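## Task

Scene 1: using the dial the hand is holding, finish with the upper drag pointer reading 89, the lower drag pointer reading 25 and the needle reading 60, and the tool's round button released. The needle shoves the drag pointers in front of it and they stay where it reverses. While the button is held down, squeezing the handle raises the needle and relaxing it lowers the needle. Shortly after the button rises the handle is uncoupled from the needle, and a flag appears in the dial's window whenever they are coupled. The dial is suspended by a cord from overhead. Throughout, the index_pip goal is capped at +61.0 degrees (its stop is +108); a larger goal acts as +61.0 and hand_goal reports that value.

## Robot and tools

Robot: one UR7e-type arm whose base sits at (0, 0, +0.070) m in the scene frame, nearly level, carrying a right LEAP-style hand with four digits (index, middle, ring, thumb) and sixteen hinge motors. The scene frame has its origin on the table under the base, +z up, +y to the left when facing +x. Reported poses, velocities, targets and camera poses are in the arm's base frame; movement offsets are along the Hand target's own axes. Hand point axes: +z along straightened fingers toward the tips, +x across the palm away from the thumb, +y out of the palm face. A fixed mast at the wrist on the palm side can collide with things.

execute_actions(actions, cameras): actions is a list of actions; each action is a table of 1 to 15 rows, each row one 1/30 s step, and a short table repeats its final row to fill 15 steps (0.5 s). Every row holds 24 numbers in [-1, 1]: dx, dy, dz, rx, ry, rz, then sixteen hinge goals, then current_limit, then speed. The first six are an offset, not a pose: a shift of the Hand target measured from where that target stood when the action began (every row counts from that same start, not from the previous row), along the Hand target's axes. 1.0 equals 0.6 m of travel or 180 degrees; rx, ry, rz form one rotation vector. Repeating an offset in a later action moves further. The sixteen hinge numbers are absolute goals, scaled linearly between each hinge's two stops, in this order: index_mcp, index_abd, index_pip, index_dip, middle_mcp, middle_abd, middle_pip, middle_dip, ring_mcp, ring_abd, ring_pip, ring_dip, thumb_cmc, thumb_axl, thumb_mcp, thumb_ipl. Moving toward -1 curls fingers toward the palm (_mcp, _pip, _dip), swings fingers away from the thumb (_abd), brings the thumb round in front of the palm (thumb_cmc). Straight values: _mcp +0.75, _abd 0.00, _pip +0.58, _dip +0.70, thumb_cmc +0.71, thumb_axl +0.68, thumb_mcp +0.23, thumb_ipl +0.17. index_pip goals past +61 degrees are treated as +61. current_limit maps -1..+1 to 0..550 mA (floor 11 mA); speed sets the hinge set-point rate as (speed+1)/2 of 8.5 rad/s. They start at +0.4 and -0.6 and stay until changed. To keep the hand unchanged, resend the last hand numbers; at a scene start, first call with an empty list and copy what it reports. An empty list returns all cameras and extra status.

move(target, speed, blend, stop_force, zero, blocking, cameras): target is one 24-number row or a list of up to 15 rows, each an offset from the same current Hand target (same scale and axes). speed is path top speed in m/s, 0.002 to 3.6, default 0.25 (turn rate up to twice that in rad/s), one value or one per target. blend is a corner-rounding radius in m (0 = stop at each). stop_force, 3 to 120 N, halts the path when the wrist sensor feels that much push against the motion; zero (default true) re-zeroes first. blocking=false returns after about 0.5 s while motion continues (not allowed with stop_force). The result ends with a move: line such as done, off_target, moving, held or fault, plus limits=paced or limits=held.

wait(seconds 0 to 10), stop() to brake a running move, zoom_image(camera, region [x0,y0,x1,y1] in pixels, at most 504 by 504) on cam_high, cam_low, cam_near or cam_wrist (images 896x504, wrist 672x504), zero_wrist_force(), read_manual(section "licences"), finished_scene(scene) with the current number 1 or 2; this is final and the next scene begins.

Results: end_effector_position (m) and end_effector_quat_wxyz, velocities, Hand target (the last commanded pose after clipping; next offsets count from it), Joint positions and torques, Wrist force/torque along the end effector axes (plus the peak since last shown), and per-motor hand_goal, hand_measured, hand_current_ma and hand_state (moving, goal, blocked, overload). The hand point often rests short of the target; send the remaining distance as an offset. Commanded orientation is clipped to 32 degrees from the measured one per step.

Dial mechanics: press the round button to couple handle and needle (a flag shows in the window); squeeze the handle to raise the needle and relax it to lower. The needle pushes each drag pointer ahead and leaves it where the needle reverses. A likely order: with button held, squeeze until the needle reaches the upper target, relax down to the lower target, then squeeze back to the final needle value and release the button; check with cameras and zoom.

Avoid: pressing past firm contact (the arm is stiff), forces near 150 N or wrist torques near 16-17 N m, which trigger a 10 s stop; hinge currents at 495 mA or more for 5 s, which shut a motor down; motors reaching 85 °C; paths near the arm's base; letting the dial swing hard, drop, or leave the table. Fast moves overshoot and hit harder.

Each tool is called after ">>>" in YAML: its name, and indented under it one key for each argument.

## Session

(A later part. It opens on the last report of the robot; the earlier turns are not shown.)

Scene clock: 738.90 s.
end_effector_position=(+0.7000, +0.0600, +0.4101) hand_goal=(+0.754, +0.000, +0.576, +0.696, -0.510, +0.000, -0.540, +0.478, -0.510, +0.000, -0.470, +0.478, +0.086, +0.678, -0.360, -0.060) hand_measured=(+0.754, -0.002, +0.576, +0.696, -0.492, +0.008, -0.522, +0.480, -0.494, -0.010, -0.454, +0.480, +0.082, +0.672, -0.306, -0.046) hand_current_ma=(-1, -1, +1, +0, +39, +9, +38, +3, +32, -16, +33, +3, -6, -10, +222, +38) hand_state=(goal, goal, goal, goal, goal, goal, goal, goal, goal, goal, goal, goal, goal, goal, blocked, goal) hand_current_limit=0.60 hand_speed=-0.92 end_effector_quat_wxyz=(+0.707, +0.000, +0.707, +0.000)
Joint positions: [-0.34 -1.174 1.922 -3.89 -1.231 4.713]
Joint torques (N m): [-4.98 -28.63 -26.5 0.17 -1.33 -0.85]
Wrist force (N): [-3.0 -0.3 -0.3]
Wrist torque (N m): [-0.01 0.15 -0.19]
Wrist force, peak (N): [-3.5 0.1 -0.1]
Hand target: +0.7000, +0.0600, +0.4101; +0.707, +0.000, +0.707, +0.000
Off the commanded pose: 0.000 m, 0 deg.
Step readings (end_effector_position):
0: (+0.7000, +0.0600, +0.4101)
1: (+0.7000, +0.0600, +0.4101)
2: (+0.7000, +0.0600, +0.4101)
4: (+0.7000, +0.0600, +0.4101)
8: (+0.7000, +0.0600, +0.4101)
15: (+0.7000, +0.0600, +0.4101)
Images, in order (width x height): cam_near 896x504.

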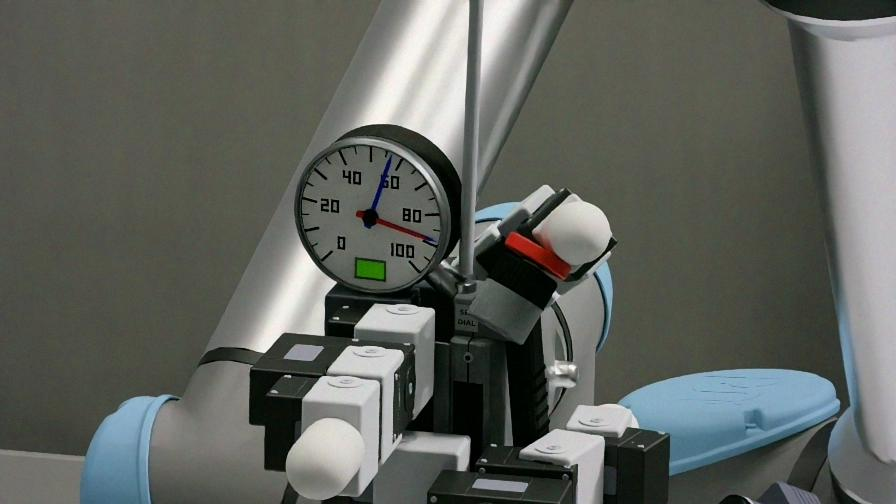

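>>> execute_actions:
  actions:
    - [[0,0,0,0,0,0,0.754,0.0,0.576,0.696,-0.51,0.0,-0.56,0.478,-0.51,0.0,-0.495,0.478,0.086,0.677,-0.36,-0.06,0.6,-0.92]]
  cameras: ["cam_near"]

>>> zoom_image:
  camera: "cam_near"
  region: [290, 120, 470, 300]

Scene clock: 746.83 s.
end_effector_position=(+0.7000, +0.0600, +0.4101) hand_goal=(+0.754, +0.000, +0.576, +0.696, -0.510, +0.000, -0.560, +0.478, -0.510, +0.000, -0.494, +0.478, +0.086, +0.678, -0.360, -0.060) hand_measured=(+0.754, -0.002, +0.576, +0.696, -0.492, +0.008, -0.542, +0.480, -0.494, -0.010, -0.476, +0.480, +0.082, +0.674, -0.306, -0.046) hand_current_ma=(-1, -1, +1, +0, +39, +9, +39, +3, +32, -16, +35, +3, -5, -7, +212, +38) hand_state=(goal, goal, goal, goal, goal, goal, goal, goal, goal, goal, goal, goal, goal, goal, blocked, goal) hand_current_limit=0.60 hand_speed=-0.92 end_effector_quat_wxyz=(+0.707, +0.000, +0.707, +0.000)
Joint positions: [-0.34 -1.174 1.922 -3.89 -1.231 4.713]
Joint torques (N m): [-4.56 -28.66 -26.4 -0.11 -1.3 -1]
Wrist force (N): [-2.8 -0.2 0.0]
Wrist torque (N m): [-0.04 0.13 -0.18]
Wrist force, peak (N): [-3.5 0.1 -0.2]
Hand target: +0.7000, +0.0600, +0.4101; +0.707, +0.000, +0.707, +0.000
Off the commanded pose: 0.000 m, 0 deg.
Step readings (end_effector_position):
0: (+0.7000, +0.0600, +0.4101)
1: (+0.7000, +0.0600, +0.4101)
2: (+0.7000, +0.0600, +0.4101)
4: (+0.7000, +0.0600, +0.4101)
8: (+0.7000, +0.0600, +0.4101)
15: (+0.7000, +0.0600, +0.4101)
Images, in order (width x height): cam_near 896x504.

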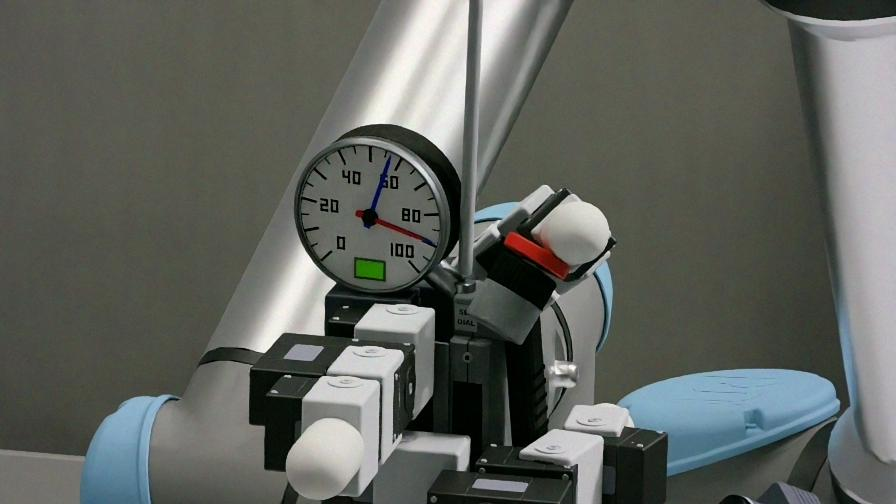

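Scaled by 2.800 from the camera's 896x504 image, which has a finer 1280x720 frame.

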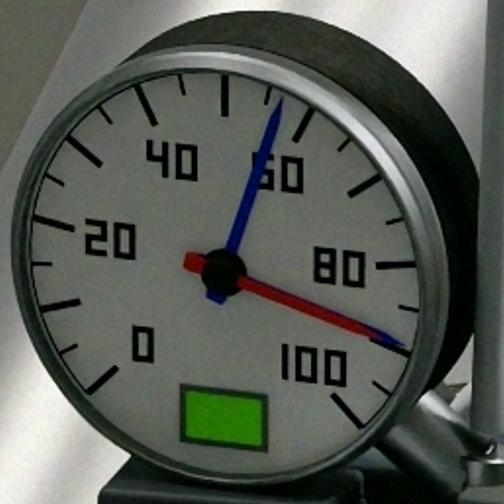

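>>> execute_actions:
  actions:
    - [[0,0,0,0,0,0,0.754,0.0,0.576,0.696,-0.51,0.0,-0.42,0.478,-0.51,0.0,-0.32,0.478,0.086,0.677,-0.36,-0.06,0.6,-0.85]]
    - [[0,0,0,0,0,0,0.754,0.0,0.576,0.696,-0.51,0.0,-0.34,0.478,-0.51,0.0,-0.20,0.478,0.086,0.677,-0.36,-0.06,0.6,-0.85]]
  cameras: ["cam_near", "cam_wrist"]

>>> zoom_image:
  camera: "cam_near"
  region: [290, 120, 470, 300]

Scene clock: 767.17 s.
end_effector_position=(+0.7000, +0.0600, +0.4101) hand_goal=(+0.754, +0.000, +0.576, +0.696, -0.510, +0.000, -0.340, +0.478, -0.510, +0.000, -0.200, +0.478, +0.086, +0.678, -0.360, -0.060) hand_measured=(+0.754, -0.002, +0.576, +0.696, -0.508, +0.000, -0.342, +0.480, -0.508, -0.010, -0.202, +0.480, +0.082, +0.674, -0.306, -0.046) hand_current_ma=(-1, -1, +1, +0, +3, +0, -3, +3, +3, -13, -3, +3, -4, -6, +212, +39) hand_state=(goal, goal, goal, goal, goal, goal, goal, goal, goal, goal, goal, goal, goal, goal, blocked, goal) hand_current_limit=0.60 hand_speed=-0.85 end_effector_quat_wxyz=(+0.707, +0.000, +0.707, +0.000)
Joint positions: [-0.34 -1.174 1.922 -3.89 -1.231 4.713]
Joint torques (N m): [-6.38 -29.61 -27.53 -0.07 -1.19 -0.7]
Wrist force (N): [-3.2 -0.2 -0.3]
Wrist torque (N m): [-0.01 0.18 -0.22]
Wrist force, peak (N): [-3.5 -0.3 0.0]
Hand target: +0.7000, +0.0600, +0.4101; +0.707, +0.000, +0.707, +0.000
Off the commanded pose: 0.000 m, 0 deg.
Step readings (end_effector_position):
0: (+0.7000, +0.0600, +0.4101)
1: (+0.7000, +0.0600, +0.4101)
2: (+0.7000, +0.0600, +0.4101)
4: (+0.7000, +0.0600, +0.4101)
8: (+0.7000, +0.0600, +0.4101)
15: (+0.7000, +0.0600, +0.4101)
16: (+0.7000, +0.0600, +0.4101)
17: (+0.7000, +0.0600, +0.4101)
19: (+0.7000, +0.0600, +0.4101)
23: (+0.7000, +0.0600, +0.4101)
30: (+0.7000, +0.0600, +0.4101)
Images, in order (width x height): cam_near 896x504, cam_wrist 672x504.

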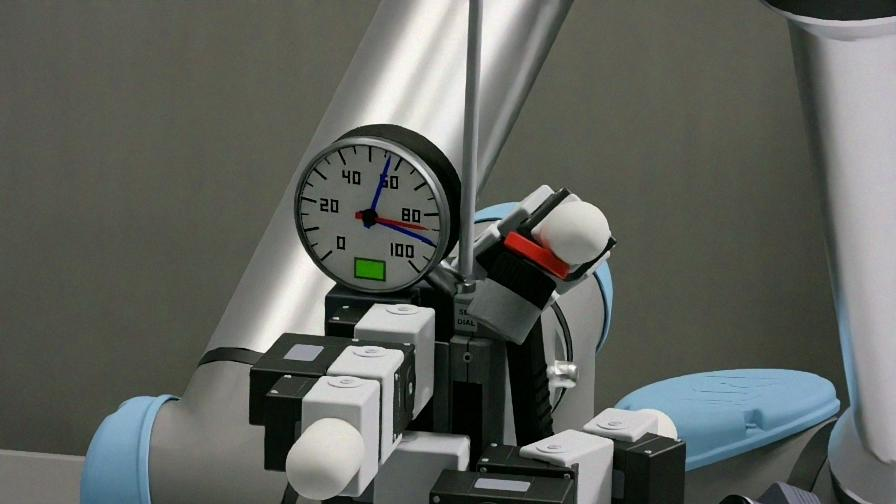

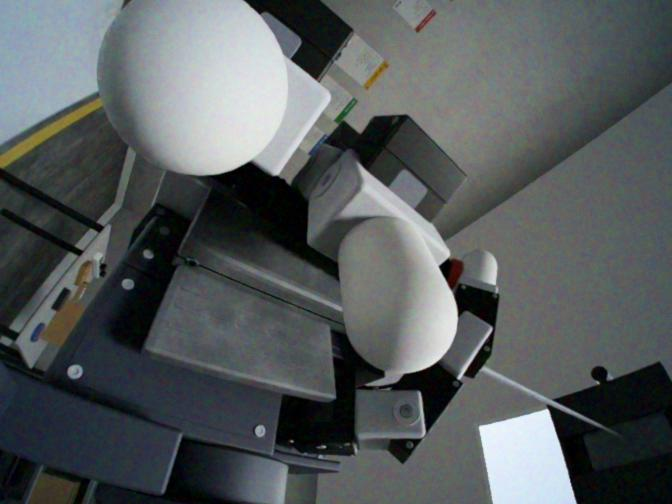

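Scaled by 2.800 from the camera's 896x504 image, which has a finer 1280x720 frame.

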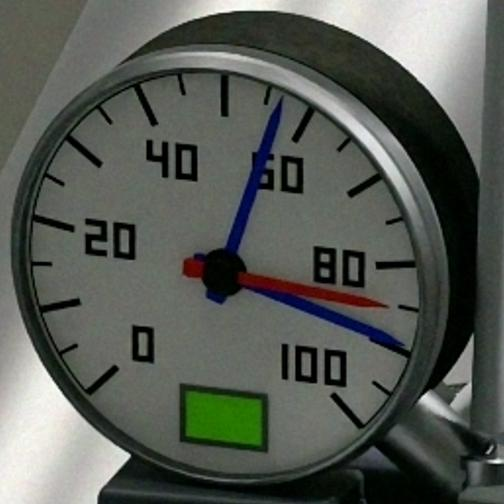

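>>> execute_actions:
  actions:
    - [[0,0,0,0,0,0,0.754,0.0,0.576,0.696,-0.51,0.0,-0.45,0.478,-0.51,0.0,-0.35,0.478,0.086,0.677,-0.06,-0.06,0.6,-0.75]]
    - [[0,0,0,0,0,0,0.754,0.0,0.576,0.696,-0.51,0.0,-0.45,0.478,-0.51,0.0,-0.35,0.478,0.086,0.677,-0.06,-0.06,0.6,-0.75]]
    - [[0,0,0,0,0,0,0.754,0.0,0.576,0.696,-0.51,0.0,-0.76,0.478,-0.51,0.0,-0.78,0.478,0.086,0.677,-0.06,-0.06,0.6,-0.78]]
    - [[0,0,0,0,0,0,0.754,0.0,0.576,0.696,-0.51,0.0,-0.76,0.478,-0.51,0.0,-0.78,0.478,0.086,0.677,-0.06,-0.06,0.6,-0.78]]
    - [[0,0,0,0,0,0,0.754,0.0,0.576,0.696,-0.51,0.0,-0.76,0.478,-0.51,0.0,-0.78,0.478,0.086,0.677,-0.38,-0.06,0.6,-0.78]]
    - [[0,0,0,0,0,0,0.754,0.0,0.576,0.696,-0.51,0.0,-0.76,0.478,-0.51,0.0,-0.78,0.478,0.086,0.677,-0.38,-0.06,0.6,-0.78]]
  cameras: ["cam_near", "cam_wrist"]

>>> zoom_image:
  camera: "cam_near"
  region: [290, 120, 470, 300]

Scene clock: 807.60 s.
end_effector_position=(+0.7000, +0.0600, +0.4101) hand_goal=(+0.754, +0.000, +0.576, +0.696, -0.510, +0.000, -0.760, +0.478, -0.510, +0.000, -0.780, +0.478, +0.086, +0.678, -0.380, -0.060) hand_measured=(+0.754, -0.002, +0.576, +0.696, -0.478, +0.000, -0.724, +0.486, -0.494, -0.012, -0.730, +0.480, +0.080, +0.672, -0.334, -0.052) hand_current_ma=(-1, -1, +1, +0, +87, +0, +91, +11, +32, -16, +142, +3, -9, -12, +176, +21) hand_state=(goal, goal, goal, goal, blocked, goal, blocked, goal, goal, goal, blocked, goal, goal, goal, blocked, goal) hand_current_limit=0.60 hand_speed=-0.78 end_effector_quat_wxyz=(+0.707, +0.000, +0.707, +0.000)
Joint positions: [-0.34 -1.174 1.922 -3.89 -1.231 4.713]
Joint torques (N m): [-5.19 -30 -27.01 0.1 -0.85 -0.84]
Wrist force (N): [-2.8 0.1 -0.3]
Wrist torque (N m): [0.03 0.13 -0.17]
Wrist force, peak (N): [-3.5 0.2 0.2]
Hand target: +0.7000, +0.0600, +0.4101; +0.707, +0.000, +0.707, +0.000
Off the commanded pose: 0.000 m, 0 deg.
Step readings (end_effector_position):
0: (+0.7000, +0.0600, +0.4101)
1: (+0.7000, +0.0600, +0.4101)
2: (+0.7000, +0.0600, +0.4101)
4: (+0.7000, +0.0600, +0.4101)
8: (+0.7000, +0.0600, +0.4101)
15: (+0.7000, +0.0600, +0.4101)
16: (+0.7000, +0.0600, +0.4101)
17: (+0.7000, +0.0600, +0.4101)
19: (+0.7000, +0.0600, +0.4101)
23: (+0.7000, +0.0600, +0.4101)
30: (+0.7000, +0.0600, +0.4101)
31: (+0.7000, +0.0600, +0.4101)
32: (+0.7000, +0.0600, +0.4101)
34: (+0.7000, +0.0600, +0.4101)
38: (+0.7000, +0.0600, +0.4101)
45: (+0.7000, +0.0600, +0.4101)
46: (+0.7000, +0.0600, +0.4101)
47: (+0.7000, +0.0600, +0.4101)
49: (+0.7000, +0.0600, +0.4101)
53: (+0.7000, +0.0600, +0.4101)
60: (+0.7000, +0.0600, +0.4101)
61: (+0.7000, +0.0600, +0.4101)
62: (+0.7000, +0.0600, +0.4101)
64: (+0.7000, +0.0600, +0.4101)
68: (+0.7000, +0.0600, +0.4101)
75: (+0.7000, +0.0600, +0.4101)
76: (+0.7000, +0.0600, +0.4101)
77: (+0.7000, +0.0600, +0.4101)
79: (+0.7000, +0.0600, +0.4101)
83: (+0.7000, +0.0600, +0.4101)
90: (+0.7000, +0.0600, +0.4101)
Images, in order (width x height): cam_near 896x504, cam_wrist 672x504.

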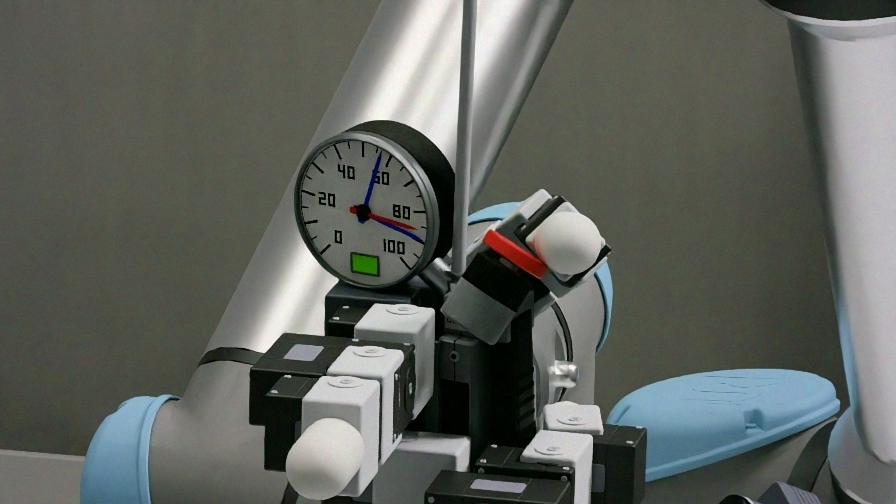

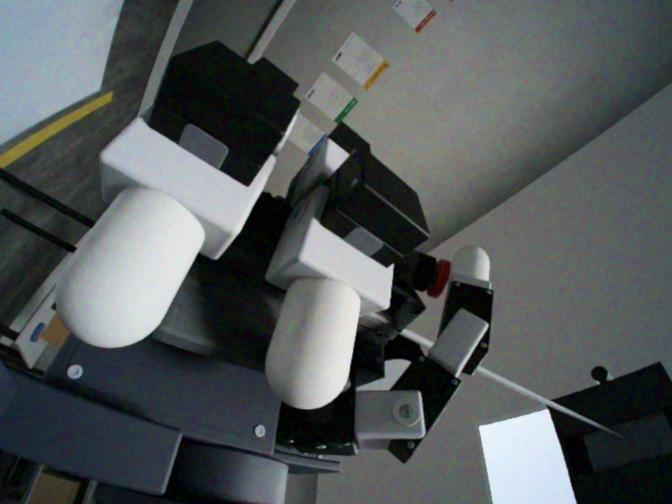

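Scaled by 2.800 from the camera's 896x504 image, which has a finer 1280x720 frame.

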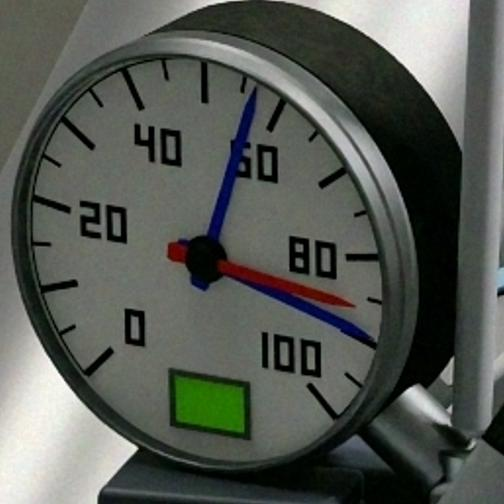

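>>> execute_actions:
  actions:
    - [[0,0,0,0,0,0,0.754,0.0,0.576,0.696,-0.51,0.0,-0.45,0.478,-0.51,0.0,-0.36,0.478,0.086,0.677,-0.38,-0.06,0.6,-0.8]]
    - [[0,0,0,0,0,0,0.754,0.0,0.576,0.696,-0.51,0.0,-0.42,0.478,-0.51,0.0,-0.32,0.478,0.086,0.677,-0.38,-0.06,0.6,-0.8]]
    - [[0,0,0,0,0,0,0.754,0.0,0.576,0.696,-0.51,0.0,-0.45,0.478,-0.51,0.0,-0.35,0.478,0.086,0.677,-0.06,-0.06,0.6,-0.75]]
    - [[0,0,0,0,0,0,0.754,0.0,0.576,0.696,-0.51,0.0,-0.45,0.478,-0.51,0.0,-0.35,0.478,0.086,0.677,-0.06,-0.06,0.6,-0.75]]
  cameras: ["cam_near"]

>>> zoom_image:
  camera: "cam_near"
  region: [290, 120, 650, 400]

Scene clock: 873.63 s.
end_effector_position=(+0.7000, +0.0600, +0.4101) hand_goal=(+0.754, +0.000, +0.576, +0.696, -0.510, +0.000, -0.450, +0.478, -0.510, +0.000, -0.350, +0.478, +0.086, +0.678, -0.060, -0.060) hand_measured=(+0.754, -0.002, +0.576, +0.696, -0.490, +0.000, -0.438, +0.480, -0.486, -0.012, -0.336, +0.480, +0.082, +0.676, -0.064, -0.058) hand_current_ma=(-1, -1, +1, +0, +43, +0, +23, +3, +59, -16, +27, +3, -5, -3, -9, +2) hand_state=(goal, goal, goal, goal, goal, goal, goal, goal, blocked, goal, goal, goal, goal, goal, goal, goal) hand_current_limit=0.60 hand_speed=-0.75 end_effector_quat_wxyz=(+0.707, +0.000, +0.707, +0.000)
Joint positions: [-0.34 -1.174 1.922 -3.89 -1.231 4.713]
Joint torques (N m): [-5.12 -30.02 -27.24 0.21 -0.88 -0.65]
Wrist force (N): [-0.7 -0.2 -0.4]
Wrist torque (N m): [0.01 0.05 -0.06]
Wrist force, peak (N): [-3.6 0.1 -0.4]
Hand target: +0.7000, +0.0600, +0.4101; +0.707, +0.000, +0.707, +0.000
Off the commanded pose: 0.000 m, 0 deg.
Step readings (end_effector_position):
0: (+0.7000, +0.0600, +0.4101)
1: (+0.7000, +0.0600, +0.4101)
2: (+0.7000, +0.0600, +0.4101)
4: (+0.7000, +0.0600, +0.4101)
8: (+0.7000, +0.0600, +0.4101)
15: (+0.7000, +0.0600, +0.4101)
16: (+0.7000, +0.0600, +0.4101)
17: (+0.7000, +0.0600, +0.4101)
19: (+0.7000, +0.0600, +0.4101)
23: (+0.7000, +0.0600, +0.4101)
30: (+0.7000, +0.0600, +0.4101)
31: (+0.7000, +0.0600, +0.4101)
32: (+0.7000, +0.0600, +0.4101)
34: (+0.7000, +0.0600, +0.4101)
38: (+0.7000, +0.0600, +0.4101)
45: (+0.7000, +0.0600, +0.4101)
46: (+0.7000, +0.0600, +0.4101)
47: (+0.7000, +0.0600, +0.4101)
49: (+0.7000, +0.0600, +0.4101)
53: (+0.7000, +0.0600, +0.4101)
60: (+0.7000, +0.0600, +0.4101)
Images, in order (width x height): cam_near 896x504.

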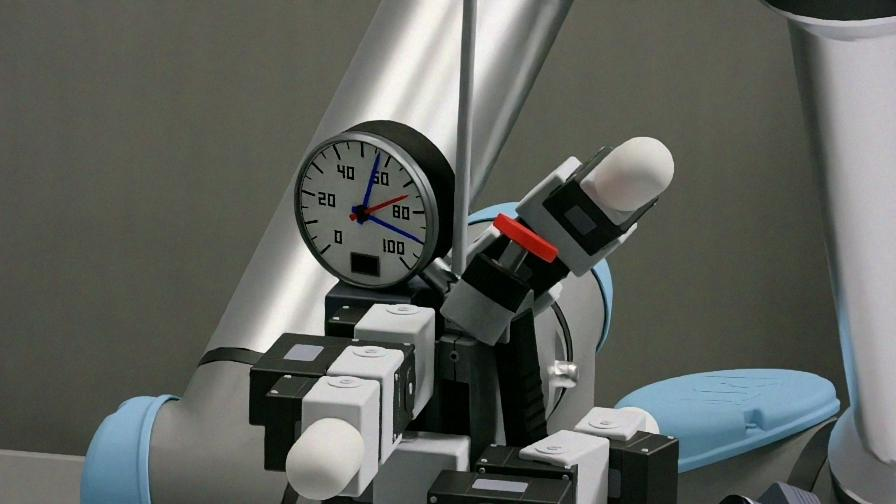

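Scaled by 1.400 from the camera's 896x504 image, which has a finer 1280x720 frame.

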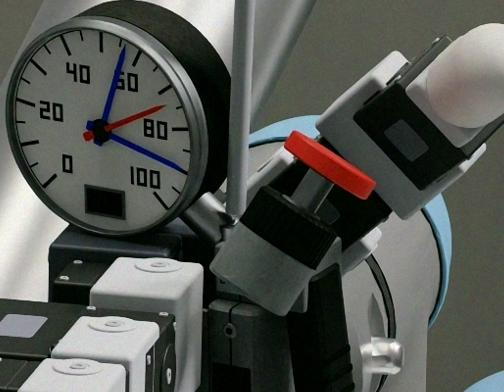

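>>> execute_actions:
  actions:
    - [[0,0,0,0,0,0,0.754,0.0,0.576,0.696,-0.51,0.0,-0.76,0.478,-0.51,0.0,-0.78,0.478,0.086,0.677,-0.06,-0.06,0.6,-0.75]]
    - [[0,0,0,0,0,0,0.754,0.0,0.576,0.696,-0.51,0.0,-0.76,0.478,-0.51,0.0,-0.78,0.478,0.086,0.677,-0.06,-0.06,0.6,-0.75]]
    - [[0,0,0,0,0,0,0.754,0.0,0.576,0.696,-0.51,0.0,-0.76,0.478,-0.51,0.0,-0.78,0.478,0.086,0.677,-0.38,-0.06,0.6,-0.75]]
    - [[0,0,0,0,0,0,0.754,0.0,0.576,0.696,-0.51,0.0,-0.76,0.478,-0.51,0.0,-0.78,0.478,0.086,0.677,-0.38,-0.06,0.6,-0.75]]
    - [[0,0,0,0,0,0,0.754,0.0,0.576,0.696,-0.51,0.0,-0.44,0.478,-0.51,0.0,-0.34,0.478,0.086,0.677,-0.38,-0.06,0.6,-0.8]]
    - [[0,0,0,0,0,0,0.754,0.0,0.576,0.696,-0.51,0.0,-0.38,0.478,-0.51,0.0,-0.26,0.478,0.086,0.677,-0.38,-0.06,0.6,-0.8]]
  cameras: ["cam_near", "cam_wrist"]

>>> zoom_image:
  camera: "cam_near"
  region: [290, 120, 650, 400]

Scene clock: 895.73 s.
end_effector_position=(+0.7000, +0.0600, +0.4101) hand_goal=(+0.754, +0.000, +0.576, +0.696, -0.510, +0.000, -0.380, +0.478, -0.510, +0.000, -0.260, +0.478, +0.086, +0.678, -0.380, -0.060) hand_measured=(+0.754, -0.002, +0.576, +0.696, -0.488, -0.002, -0.382, +0.480, -0.498, -0.010, -0.262, +0.480, +0.080, +0.672, -0.342, -0.052) hand_current_ma=(-1, -1, +1, +0, +55, -2, -3, +3, +22, -16, -2, +3, -10, -13, +139, +21) hand_state=(goal, goal, goal, goal, blocked, goal, goal, goal, goal, goal, goal, goal, goal, goal, blocked, goal) hand_current_limit=0.60 hand_speed=-0.80 end_effector_quat_wxyz=(+0.707, +0.000, +0.707, +0.000)
Joint positions: [-0.34 -1.174 1.922 -3.89 -1.231 4.713]
Joint torques (N m): [-5.33 -29.3 -26.53 -0.3 -0.78 -0.73]
Wrist force (N): [0.1 0.0 -0.2]
Wrist torque (N m): [0.02 0.04 0.00]
Wrist force, peak (N): [-3.2 0.1 0.0]
Hand target: +0.7000, +0.0600, +0.4101; +0.707, +0.000, +0.707, +0.000
Off the commanded pose: 0.000 m, 0 deg.
Step readings (end_effector_position):
0: (+0.7000, +0.0600, +0.4101)
1: (+0.7000, +0.0600, +0.4101)
2: (+0.7000, +0.0600, +0.4101)
4: (+0.7000, +0.0600, +0.4101)
8: (+0.7000, +0.0600, +0.4101)
15: (+0.7000, +0.0600, +0.4101)
16: (+0.7000, +0.0600, +0.4101)
17: (+0.7000, +0.0600, +0.4101)
19: (+0.7000, +0.0600, +0.4101)
23: (+0.7000, +0.0600, +0.4101)
30: (+0.7000, +0.0600, +0.4101)
31: (+0.7000, +0.0600, +0.4101)
32: (+0.7000, +0.0600, +0.4101)
34: (+0.7000, +0.0600, +0.4101)
38: (+0.7000, +0.0600, +0.4101)
45: (+0.7000, +0.0600, +0.4101)
46: (+0.7000, +0.0600, +0.4101)
47: (+0.7000, +0.0600, +0.4101)
49: (+0.7000, +0.0600, +0.4101)
53: (+0.7000, +0.0600, +0.4101)
60: (+0.7000, +0.0600, +0.4101)
61: (+0.7000, +0.0600, +0.4101)
62: (+0.7000, +0.0600, +0.4101)
64: (+0.7000, +0.0600, +0.4101)
68: (+0.7000, +0.0600, +0.4101)
75: (+0.7000, +0.0600, +0.4101)
76: (+0.7000, +0.0600, +0.4101)
77: (+0.7000, +0.0600, +0.4101)
79: (+0.7000, +0.0600, +0.4101)
83: (+0.7000, +0.0600, +0.4101)
90: (+0.7000, +0.0600, +0.4101)
Images, in order (width x height): cam_near 896x504, cam_wrist 672x504.

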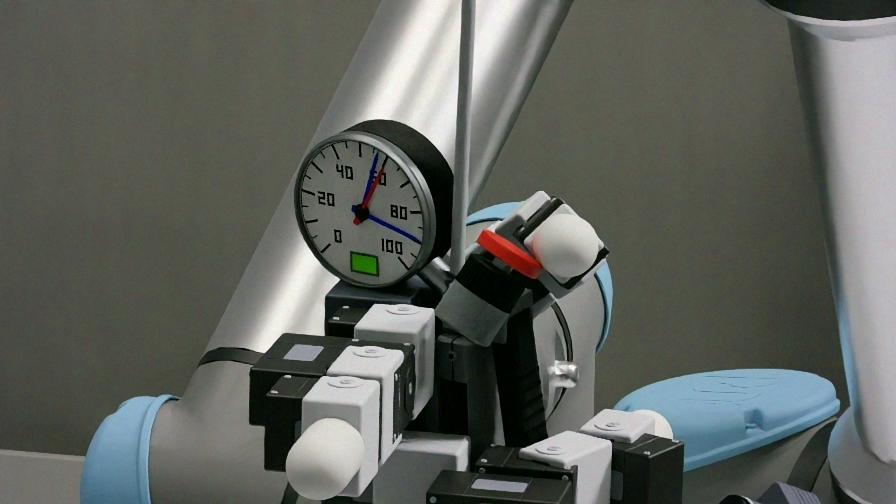

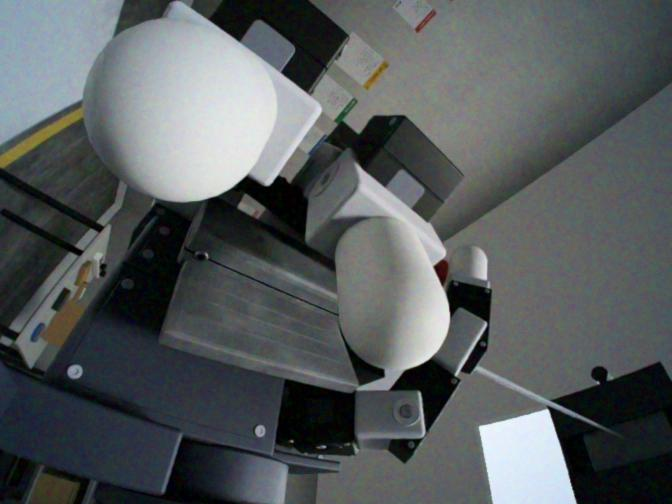

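Scaled by 1.400 from the camera's 896x504 image, which has a finer 1280x720 frame.

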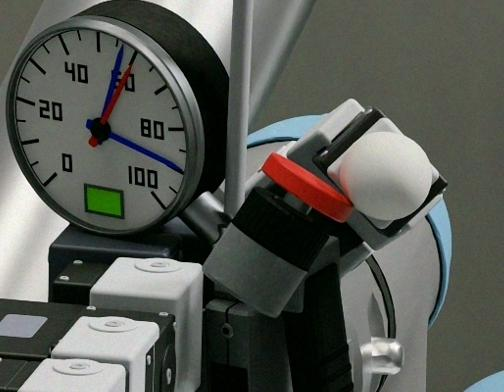

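>>> execute_actions:
  actions:
    - [[0,0,0,0,0,0,0.754,0.0,0.576,0.696,-0.51,0.0,-0.40,0.478,-0.51,0.0,-0.28,0.478,0.13,0.677,-0.06,-0.06,0.6,-0.7]]
    - [[0,0,0,0,0,0,0.754,0.0,0.576,0.696,-0.51,0.0,-0.40,0.478,-0.51,0.0,-0.28,0.478,0.13,0.677,-0.06,-0.06,0.6,-0.7]]
    - [[0,0,0,0,0,0,0.754,0.0,0.576,0.696,-0.51,0.0,-0.76,0.478,-0.51,0.0,-0.78,0.478,0.13,0.677,-0.06,-0.06,0.6,-0.7]]
    - [[0,0,0,0,0,0,0.754,0.0,0.576,0.696,-0.51,0.0,-0.76,0.478,-0.51,0.0,-0.78,0.478,0.13,0.677,-0.38,-0.06,0.6,-0.7]]
    - [[0,0,0,0,0,0,0.754,0.0,0.576,0.696,-0.51,0.0,-0.76,0.478,-0.51,0.0,-0.78,0.478,0.13,0.677,-0.38,-0.06,0.6,-0.7]]
    - [[0,0,0,0,0,0,0.754,0.0,0.576,0.696,-0.51,0.0,-0.44,0.478,-0.51,0.0,-0.34,0.478,0.13,0.677,-0.38,-0.06,0.6,-0.75]]
    - [[0,0,0,0,0,0,0.754,0.0,0.576,0.696,-0.51,0.0,-0.38,0.478,-0.51,0.0,-0.26,0.478,0.13,0.677,-0.38,-0.06,0.6,-0.75]]
  cameras: ["cam_near"]

>>> zoom_image:
  camera: "cam_near"
  region: [290, 120, 650, 400]

Scene clock: 928.73 s.
end_effector_position=(+0.7000, +0.0600, +0.4101) hand_goal=(+0.754, +0.000, +0.576, +0.696, -0.510, +0.000, -0.380, +0.478, -0.510, +0.000, -0.260, +0.478, +0.130, +0.678, -0.380, -0.060) hand_measured=(+0.754, -0.002, +0.576, +0.696, -0.484, -0.002, -0.382, +0.480, -0.498, -0.010, -0.262, +0.480, +0.120, +0.670, -0.344, -0.052) hand_current_ma=(-1, -1, +1, +0, +63, -2, -3, +3, +21, -16, -2, +3, -19, -18, +128, +17) hand_state=(goal, goal, goal, goal, blocked, goal, goal, goal, goal, goal, goal, goal, goal, goal, blocked, goal) hand_current_limit=0.60 hand_speed=-0.75 end_effector_quat_wxyz=(+0.707, +0.000, +0.707, +0.000)
Joint positions: [-0.34 -1.174 1.922 -3.89 -1.231 4.713]
Joint torques (N m): [-4.64 -30.44 -26.74 -0.73 -0.72 -0.76]
Wrist force (N): [0.2 -0.3 -0.3]
Wrist torque (N m): [-0.01 0.03 0.00]
Wrist force, peak (N): [-2.5 -0.2 0.0]
Hand target: +0.7000, +0.0600, +0.4101; +0.707, +0.000, +0.707, +0.000
Off the commanded pose: 0.000 m, 0 deg.
Step readings (end_effector_position):
0: (+0.7000, +0.0600, +0.4101)
1: (+0.7000, +0.0600, +0.4101)
2: (+0.7000, +0.0600, +0.4101)
4: (+0.7000, +0.0600, +0.4101)
8: (+0.7000, +0.0600, +0.4101)
15: (+0.7000, +0.0600, +0.4101)
16: (+0.7000, +0.0600, +0.4101)
17: (+0.7000, +0.0600, +0.4101)
19: (+0.7000, +0.0600, +0.4101)
23: (+0.7000, +0.0600, +0.4101)
30: (+0.7000, +0.0600, +0.4101)
31: (+0.7000, +0.0600, +0.4101)
32: (+0.7000, +0.0600, +0.4101)
34: (+0.7000, +0.0600, +0.4101)
38: (+0.7000, +0.0600, +0.4101)
45: (+0.7000, +0.0600, +0.4101)
46: (+0.7000, +0.0600, +0.4101)
47: (+0.7000, +0.0600, +0.4101)
49: (+0.7000, +0.0600, +0.4101)
53: (+0.7000, +0.0600, +0.4101)
60: (+0.7000, +0.0600, +0.4101)
61: (+0.7000, +0.0600, +0.4101)
62: (+0.7000, +0.0600, +0.4101)
64: (+0.7000, +0.0600, +0.4101)
68: (+0.7000, +0.0600, +0.4101)
75: (+0.7000, +0.0600, +0.4101)
76: (+0.7000, +0.0600, +0.4101)
77: (+0.7000, +0.0600, +0.4101)
79: (+0.7000, +0.0600, +0.4101)
83: (+0.7000, +0.0600, +0.4101)
90: (+0.7000, +0.0600, +0.4101)
91: (+0.7000, +0.0600, +0.4101)
92: (+0.7000, +0.0600, +0.4101)
94: (+0.7000, +0.0600, +0.4101)
98: (+0.7000, +0.0600, +0.4101)
105: (+0.7000, +0.0600, +0.4101)
Images, in order (width x height): cam_near 896x504.

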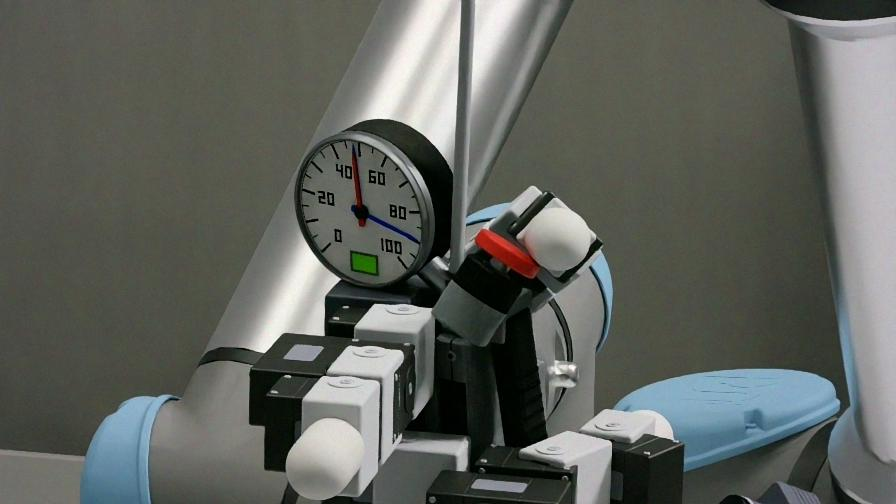

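Scaled by 1.400 from the camera's 896x504 image, which has a finer 1280x720 frame.

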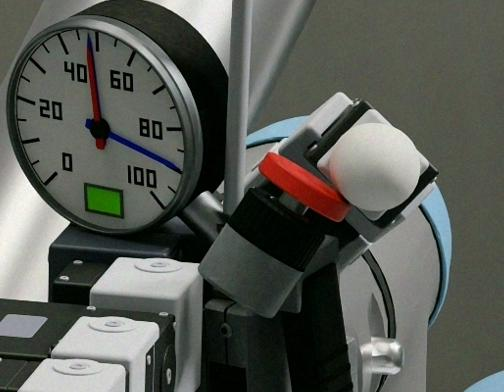

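>>> execute_actions:
  actions:
    - [[0,0,0,0,0,0,0.754,0.0,0.576,0.696,-0.51,0.0,-0.40,0.478,-0.51,0.0,-0.28,0.478,0.17,0.677,-0.06,-0.06,0.6,-0.7]]
    - [[0,0,0,0,0,0,0.754,0.0,0.576,0.696,-0.51,0.0,-0.40,0.478,-0.51,0.0,-0.28,0.478,0.17,0.677,-0.06,-0.06,0.6,-0.7]]
    - [[0,0,0,0,0,0,0.754,0.0,0.576,0.696,-0.51,0.0,-0.76,0.478,-0.51,0.0,-0.78,0.478,0.17,0.677,-0.06,-0.06,0.6,-0.7]]
    - [[0,0,0,0,0,0,0.754,0.0,0.576,0.696,-0.51,0.0,-0.78,0.478,-0.51,0.0,-0.80,0.478,0.17,0.677,-0.06,-0.06,0.6,-0.7]]
    - [[0,0,0,0,0,0,0.754,0.0,0.576,0.696,-0.51,0.0,-0.76,0.478,-0.51,0.0,-0.78,0.478,0.17,0.677,-0.38,-0.06,0.6,-0.7]]
    - [[0,0,0,0,0,0,0.754,0.0,0.576,0.696,-0.51,0.0,-0.76,0.478,-0.51,0.0,-0.78,0.478,0.17,0.677,-0.38,-0.06,0.6,-0.7]]
    - [[0,0,0,0,0,0,0.754,0.0,0.576,0.696,-0.51,0.0,-0.44,0.478,-0.51,0.0,-0.34,0.478,0.17,0.677,-0.38,-0.06,0.6,-0.75]]
    - [[0,0,0,0,0,0,0.754,0.0,0.576,0.696,-0.51,0.0,-0.38,0.478,-0.51,0.0,-0.26,0.478,0.17,0.677,-0.38,-0.06,0.6,-0.75]]
  cameras: ["cam_near", "cam_wrist"]

>>> zoom_image:
  camera: "cam_near"
  region: [290, 120, 650, 400]

>>> zoom_image:
  camera: "cam_near"
  region: [290, 120, 470, 300]

Scene clock: 955.13 s.
end_effector_position=(+0.7000, +0.0600, +0.4101) hand_goal=(+0.754, +0.000, +0.576, +0.696, -0.510, +0.000, -0.380, +0.478, -0.510, +0.000, -0.260, +0.478, +0.170, +0.678, -0.380, -0.060) hand_measured=(+0.754, -0.002, +0.576, +0.696, -0.484, -0.002, -0.382, +0.480, -0.498, -0.010, -0.262, +0.480, +0.160, +0.670, -0.346, -0.054) hand_current_ma=(-1, -1, +1, +0, +62, -2, -3, +3, +24, -16, -2, +3, -18, -14, +119, +15) hand_state=(goal, goal, goal, goal, blocked, goal, goal, goal, goal, goal, goal, goal, goal, goal, blocked, goal) hand_current_limit=0.60 hand_speed=-0.75 end_effector_quat_wxyz=(+0.707, +0.000, +0.707, +0.000)
Joint positions: [-0.34 -1.174 1.922 -3.89 -1.231 4.713]
Joint torques (N m): [-4.84 -29.78 -26.27 -1.5 -0.78 -0.74]
Wrist force (N): [0.2 -0.1 -0.1]
Wrist torque (N m): [0.01 0.03 0.01]
Wrist force, peak (N): [-2.5 0.1 -0.5]
Hand target: +0.7000, +0.0600, +0.4101; +0.707, +0.000, +0.707, +0.000
Off the commanded pose: 0.000 m, 0 deg.
Step readings (end_effector_position):
0: (+0.7000, +0.0600, +0.4101)
1: (+0.7000, +0.0600, +0.4101)
2: (+0.7000, +0.0600, +0.4101)
4: (+0.7000, +0.0600, +0.4101)
8: (+0.7000, +0.0600, +0.4101)
15: (+0.7000, +0.0600, +0.4101)
16: (+0.7000, +0.0600, +0.4101)
17: (+0.7000, +0.0600, +0.4101)
19: (+0.7000, +0.0600, +0.4101)
23: (+0.7000, +0.0600, +0.4101)
30: (+0.7000, +0.0600, +0.4101)
31: (+0.7000, +0.0600, +0.4101)
32: (+0.7000, +0.0600, +0.4101)
34: (+0.7000, +0.0600, +0.4101)
38: (+0.7000, +0.0600, +0.4101)
45: (+0.7000, +0.0600, +0.4101)
46: (+0.7000, +0.0600, +0.4101)
47: (+0.7000, +0.0600, +0.4101)
49: (+0.7000, +0.0600, +0.4101)
53: (+0.7000, +0.0600, +0.4101)
60: (+0.7000, +0.0600, +0.4101)
61: (+0.7000, +0.0600, +0.4101)
62: (+0.7000, +0.0600, +0.4101)
64: (+0.7000, +0.0600, +0.4101)
68: (+0.7000, +0.0600, +0.4101)
75: (+0.7000, +0.0600, +0.4101)
76: (+0.7000, +0.0600, +0.4101)
77: (+0.7000, +0.0600, +0.4101)
79: (+0.7000, +0.0600, +0.4101)
83: (+0.7000, +0.0600, +0.4101)
90: (+0.7000, +0.0600, +0.4101)
91: (+0.7000, +0.0600, +0.4101)
92: (+0.7000, +0.0600, +0.4101)
94: (+0.7000, +0.0600, +0.4101)
98: (+0.7000, +0.0600, +0.4101)
105: (+0.7000, +0.0600, +0.4101)
106: (+0.7000, +0.0600, +0.4101)
107: (+0.7000, +0.0600, +0.4101)
109: (+0.7000, +0.0600, +0.4101)
113: (+0.7000, +0.0600, +0.4101)
120: (+0.7000, +0.0600, +0.4101)
Images, in order (width x height): cam_near 896x504, cam_wrist 672x504.

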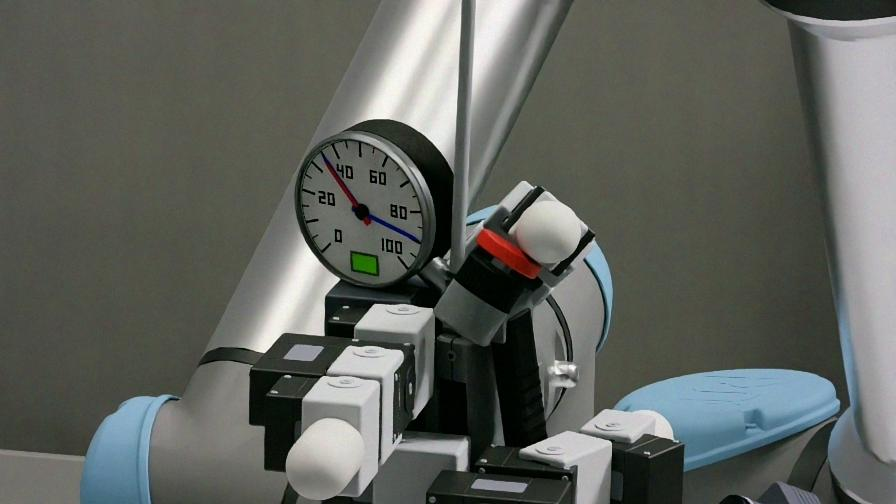

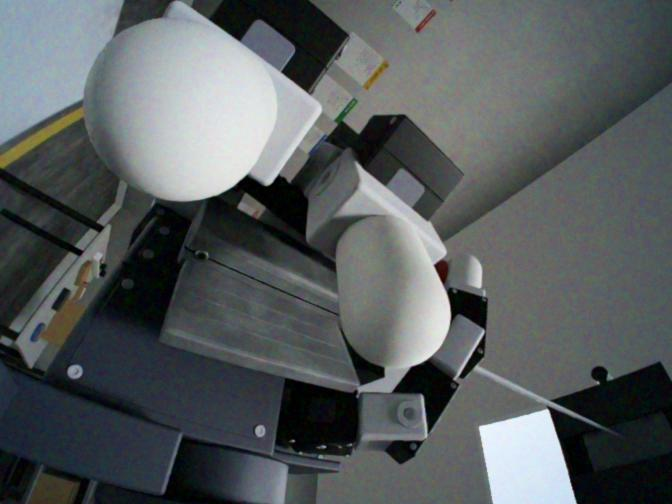

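Scaled by 1.400 from the camera's 896x504 image, which has a finer 1280x720 frame.

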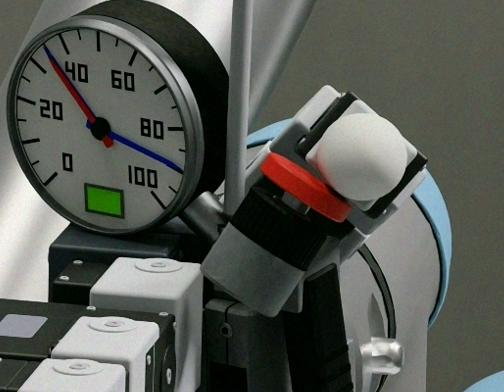

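Scaled by 2.800 from the camera's 896x504 image, which has a finer 1280x720 frame.

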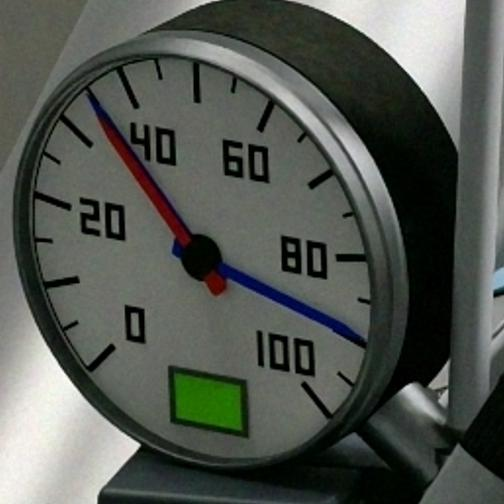

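>>> execute_actions:
  actions:
    - [[0,0,0,0,0,0,0.754,0.0,0.576,0.696,-0.51,0.0,-0.40,0.478,-0.51,0.0,-0.28,0.478,0.17,0.677,-0.06,-0.06,0.6,-0.7]]
    - [[0,0,0,0,0,0,0.754,0.0,0.576,0.696,-0.51,0.0,-0.40,0.478,-0.51,0.0,-0.28,0.478,0.17,0.677,-0.06,-0.06,0.6,-0.7]]
    - [[0,0,0,0,0,0,0.754,0.0,0.576,0.696,-0.51,0.0,-0.76,0.478,-0.51,0.0,-0.78,0.478,0.17,0.677,-0.06,-0.06,0.6,-0.7]]
    - [[0,0,0,0,0,0,0.754,0.0,0.576,0.696,-0.51,0.0,-0.78,0.478,-0.51,0.0,-0.80,0.478,0.17,0.677,-0.06,-0.06,0.6,-0.7]]
    - [[0,0,0,0,0,0,0.754,0.0,0.576,0.696,-0.51,0.0,-0.76,0.478,-0.51,0.0,-0.78,0.478,0.17,0.677,-0.38,-0.06,0.6,-0.7]]
    - [[0,0,0,0,0,0,0.754,0.0,0.576,0.696,-0.51,0.0,-0.76,0.478,-0.51,0.0,-0.78,0.478,0.17,0.677,-0.38,-0.06,0.6,-0.7]]
    - [[0,0,0,0,0,0,0.754,0.0,0.576,0.696,-0.51,0.0,-0.60,0.478,-0.51,0.0,-0.56,0.478,0.17,0.677,-0.38,-0.06,0.6,-0.85]]
  cameras: ["cam_near"]

>>> zoom_image:
  camera: "cam_near"
  region: [290, 120, 470, 300]

Scene clock: 1010.17 s.
end_effector_position=(+0.7000, +0.0600, +0.4101) hand_goal=(+0.754, +0.000, +0.576, +0.696, -0.510, +0.000, -0.600, +0.478, -0.510, +0.000, -0.560, +0.478, +0.170, +0.678, -0.380, -0.060) hand_measured=(+0.754, -0.002, +0.576, +0.696, -0.486, +0.000, -0.598, +0.480, -0.486, -0.012, -0.554, +0.480, +0.162, +0.672, -0.346, -0.054) hand_current_ma=(-1, -1, +1, +0, +58, +0, +1, +3, +61, -20, +8, +3, -12, -11, +119, +15) hand_state=(goal, goal, goal, goal, blocked, goal, goal, goal, blocked, goal, goal, goal, goal, goal, blocked, goal) hand_current_limit=0.60 hand_speed=-0.85 end_effector_quat_wxyz=(+0.707, +0.000, +0.707, +0.000)
Joint positions: [-0.34 -1.174 1.922 -3.89 -1.231 4.713]
Joint torques (N m): [-5.17 -29.39 -26.32 -1.84 -0.54 -0.77]
Wrist force (N): [-1.4 -0.2 0.0]
Wrist torque (N m): [-0.04 0.10 -0.10]
Wrist force, peak (N): [-3.0 -0.1 -0.2]
Hand target: +0.7000, +0.0600, +0.4101; +0.707, +0.000, +0.707, +0.000
Off the commanded pose: 0.000 m, 0 deg.
Step readings (end_effector_position):
0: (+0.7000, +0.0600, +0.4101)
1: (+0.7000, +0.0600, +0.4101)
2: (+0.7000, +0.0600, +0.4101)
4: (+0.7000, +0.0600, +0.4101)
8: (+0.7000, +0.0600, +0.4101)
15: (+0.7000, +0.0600, +0.4101)
16: (+0.7000, +0.0600, +0.4101)
17: (+0.7000, +0.0600, +0.4101)
19: (+0.7000, +0.0600, +0.4101)
23: (+0.7000, +0.0600, +0.4101)
30: (+0.7000, +0.0600, +0.4101)
31: (+0.7000, +0.0600, +0.4101)
32: (+0.7000, +0.0600, +0.4101)
34: (+0.7000, +0.0600, +0.4101)
38: (+0.7000, +0.0600, +0.4101)
45: (+0.7000, +0.0600, +0.4101)
46: (+0.7000, +0.0600, +0.4101)
47: (+0.7000, +0.0600, +0.4101)
49: (+0.7000, +0.0600, +0.4101)
53: (+0.7000, +0.0600, +0.4101)
60: (+0.7000, +0.0600, +0.4101)
61: (+0.7000, +0.0600, +0.4101)
62: (+0.7000, +0.0600, +0.4101)
64: (+0.7000, +0.0600, +0.4101)
68: (+0.7000, +0.0600, +0.4101)
75: (+0.7000, +0.0600, +0.4101)
76: (+0.7000, +0.0600, +0.4101)
77: (+0.7000, +0.0600, +0.4101)
79: (+0.7000, +0.0600, +0.4101)
83: (+0.7000, +0.0600, +0.4101)
90: (+0.7000, +0.0600, +0.4101)
91: (+0.7000, +0.0600, +0.4101)
92: (+0.7000, +0.0600, +0.4101)
94: (+0.7000, +0.0600, +0.4101)
98: (+0.7000, +0.0600, +0.4101)
105: (+0.7000, +0.0600, +0.4101)
Images, in order (width x height): cam_near 896x504.

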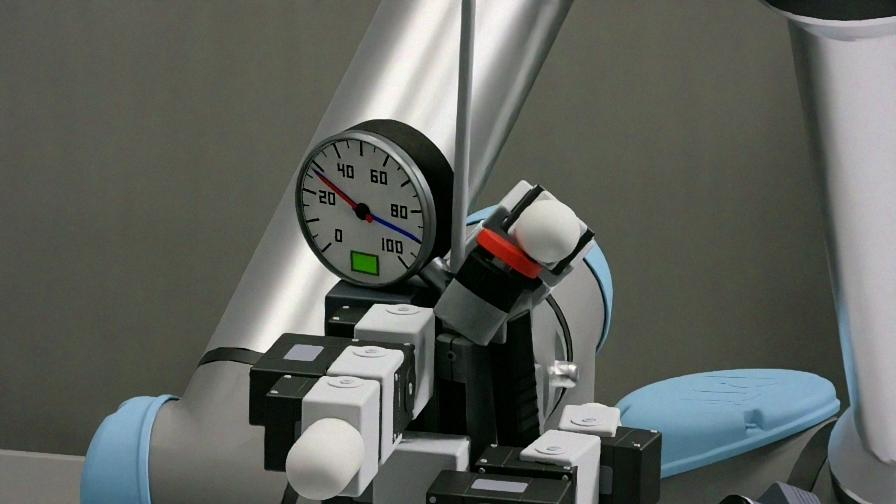

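Scaled by 2.800 from the camera's 896x504 image, which has a finer 1280x720 frame.

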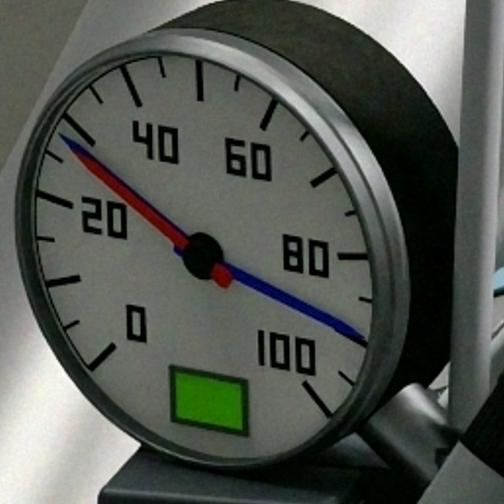

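>>> execute_actions:
  actions:
    - [[0,0,0,0,0,0,0.754,0.0,0.576,0.696,-0.51,0.0,-0.567,0.478,-0.51,0.0,-0.51,0.478,0.17,0.677,-0.38,-0.06,0.6,-0.92]]
  cameras: ["cam_near"]

>>> zoom_image:
  camera: "cam_near"
  region: [290, 120, 470, 300]

Scene clock: 1021.60 s.
end_effector_position=(+0.7000, +0.0600, +0.4101) hand_goal=(+0.754, +0.000, +0.576, +0.696, -0.510, +0.000, -0.566, +0.478, -0.510, +0.000, -0.510, +0.478, +0.170, +0.678, -0.380, -0.060) hand_measured=(+0.754, -0.002, +0.576, +0.696, -0.484, +0.000, -0.566, +0.480, -0.486, -0.012, -0.508, +0.480, +0.162, +0.672, -0.346, -0.054) hand_current_ma=(-1, -1, +1, +0, +62, +0, +1, +3, +61, -20, +3, +3, -12, -12, +119, +15) hand_state=(goal, goal, goal, goal, blocked, goal, goal, goal, blocked, goal, goal, goal, goal, goal, blocked, goal) hand_current_limit=0.60 hand_speed=-0.92 end_effector_quat_wxyz=(+0.707, +0.000, +0.707, +0.000)
Joint positions: [-0.34 -1.174 1.922 -3.89 -1.231 4.713]
Joint torques (N m): [-5.03 -29.59 -26.1 -2.17 -0.43 -0.56]
Wrist force (N): [-1.0 -0.1 -0.3]
Wrist torque (N m): [0.02 0.07 -0.05]
Wrist force, peak (N): [-1.7 -0.1 -0.1]
Hand target: +0.7000, +0.0600, +0.4101; +0.707, +0.000, +0.707, +0.000
Off the commanded pose: 0.000 m, 0 deg.
Step readings (end_effector_position):
0: (+0.7000, +0.0600, +0.4101)
1: (+0.7000, +0.0600, +0.4101)
2: (+0.7000, +0.0600, +0.4101)
4: (+0.7000, +0.0600, +0.4101)
8: (+0.7000, +0.0600, +0.4101)
15: (+0.7000, +0.0600, +0.4101)
Images, in order (width x height): cam_near 896x504.

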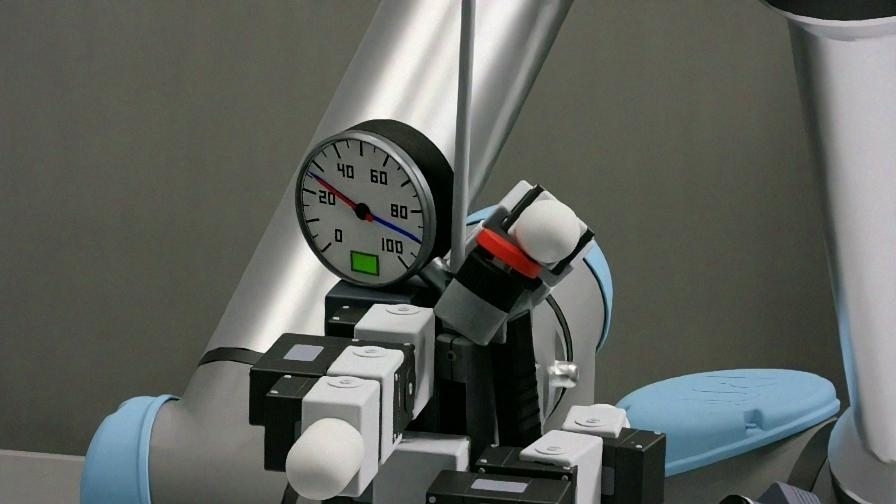

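Scaled by 2.800 from the camera's 896x504 image, which has a finer 1280x720 frame.

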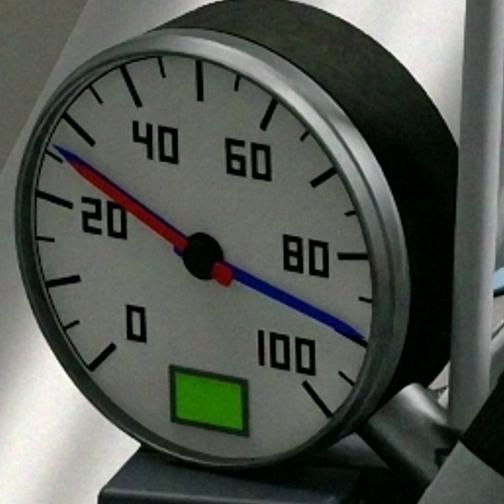

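>>> zoom_image:
  camera: "cam_near"
  region: [295, 150, 375, 230]

Scaled by 6.300 from the camera's 896x504 image, which has a finer 1280x720 frame.

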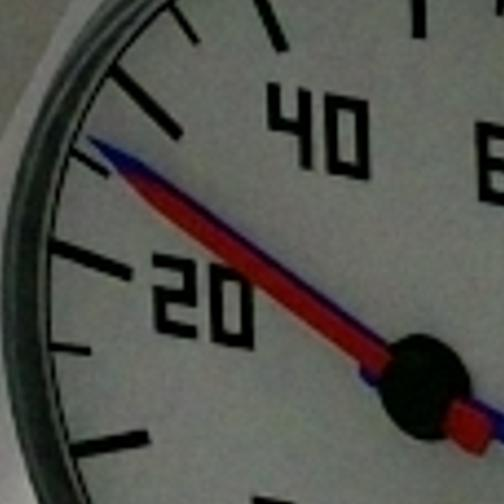

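>>> execute_actions:
  actions:
    - [[0,0,0,0,0,0,0.754,0.0,0.576,0.696,-0.51,0.0,-0.549,0.478,-0.51,0.0,-0.486,0.478,0.17,0.677,-0.38,-0.06,0.6,-0.94]]
  cameras: ["cam_near"]

>>> zoom_image:
  camera: "cam_near"
  region: [295, 150, 375, 230]

>>> zoom_image:
  camera: "cam_near"
  region: [350, 190, 430, 270]

Scene clock: 1049.67 s.
end_effector_position=(+0.7000, +0.0600, +0.4101) hand_goal=(+0.754, +0.000, +0.576, +0.696, -0.510, +0.000, -0.548, +0.478, -0.510, +0.000, -0.486, +0.478, +0.170, +0.678, -0.380, -0.060) hand_measured=(+0.754, -0.002, +0.576, +0.696, -0.484, +0.000, -0.548, +0.480, -0.486, -0.012, -0.484, +0.480, +0.162, +0.672, -0.346, -0.054) hand_current_ma=(-1, -1, +1, +0, +65, +0, +0, +3, +61, -20, +3, +3, -12, -12, +119, +15) hand_state=(goal, goal, goal, goal, blocked, goal, goal, goal, blocked, goal, goal, goal, goal, goal, blocked, goal) hand_current_limit=0.60 hand_speed=-0.94 end_effector_quat_wxyz=(+0.707, +0.000, +0.707, +0.000)
Joint positions: [-0.34 -1.174 1.922 -3.89 -1.231 4.713]
Joint torques (N m): [-4.28 -29.71 -25.7 -2.34 -0.41 -0.4]
Wrist force (N): [-0.7 -0.2 -0.1]
Wrist torque (N m): [-0.02 0.03 -0.05]
Wrist force, peak (N): [-1.6 0.1 0.0]
Hand target: +0.7000, +0.0600, +0.4101; +0.707, +0.000, +0.707, +0.000
Off the commanded pose: 0.000 m, 0 deg.
Step readings (end_effector_position):
0: (+0.7000, +0.0600, +0.4101)
1: (+0.7000, +0.0600, +0.4101)
2: (+0.7000, +0.0600, +0.4101)
4: (+0.7000, +0.0600, +0.4101)
8: (+0.7000, +0.0600, +0.4101)
15: (+0.7000, +0.0600, +0.4101)
Images, in order (width x height): cam_near 896x504.

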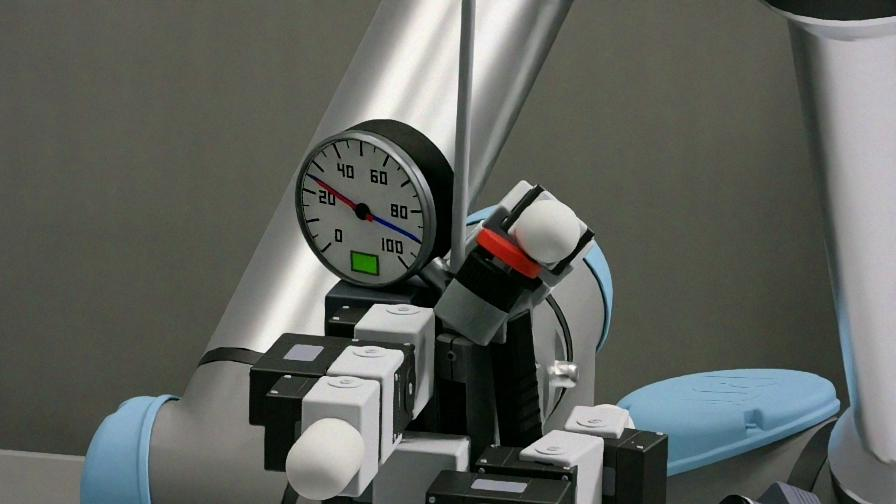

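Scaled by 6.300 from the camera's 896x504 image, which has a finer 1280x720 frame.

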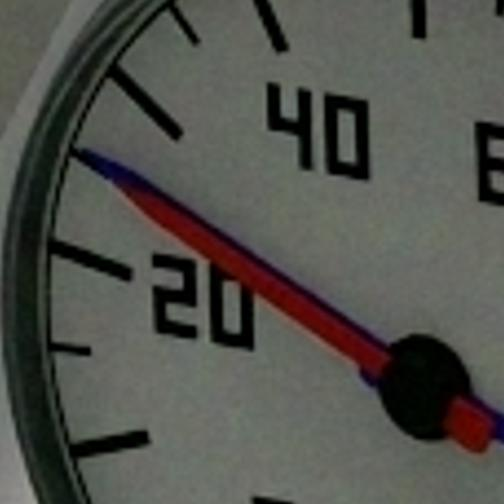

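Scaled by 6.300 from the camera's 896x504 image, which has a finer 1280x720 frame.

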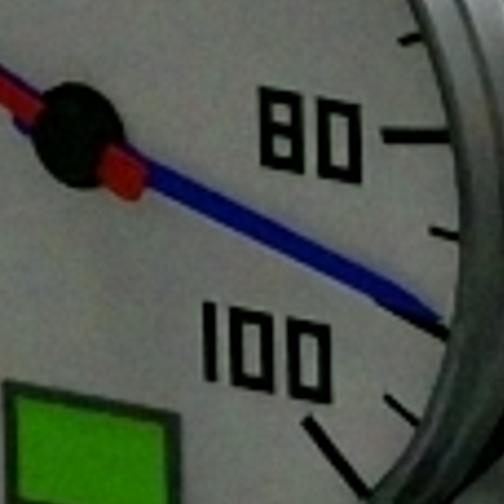

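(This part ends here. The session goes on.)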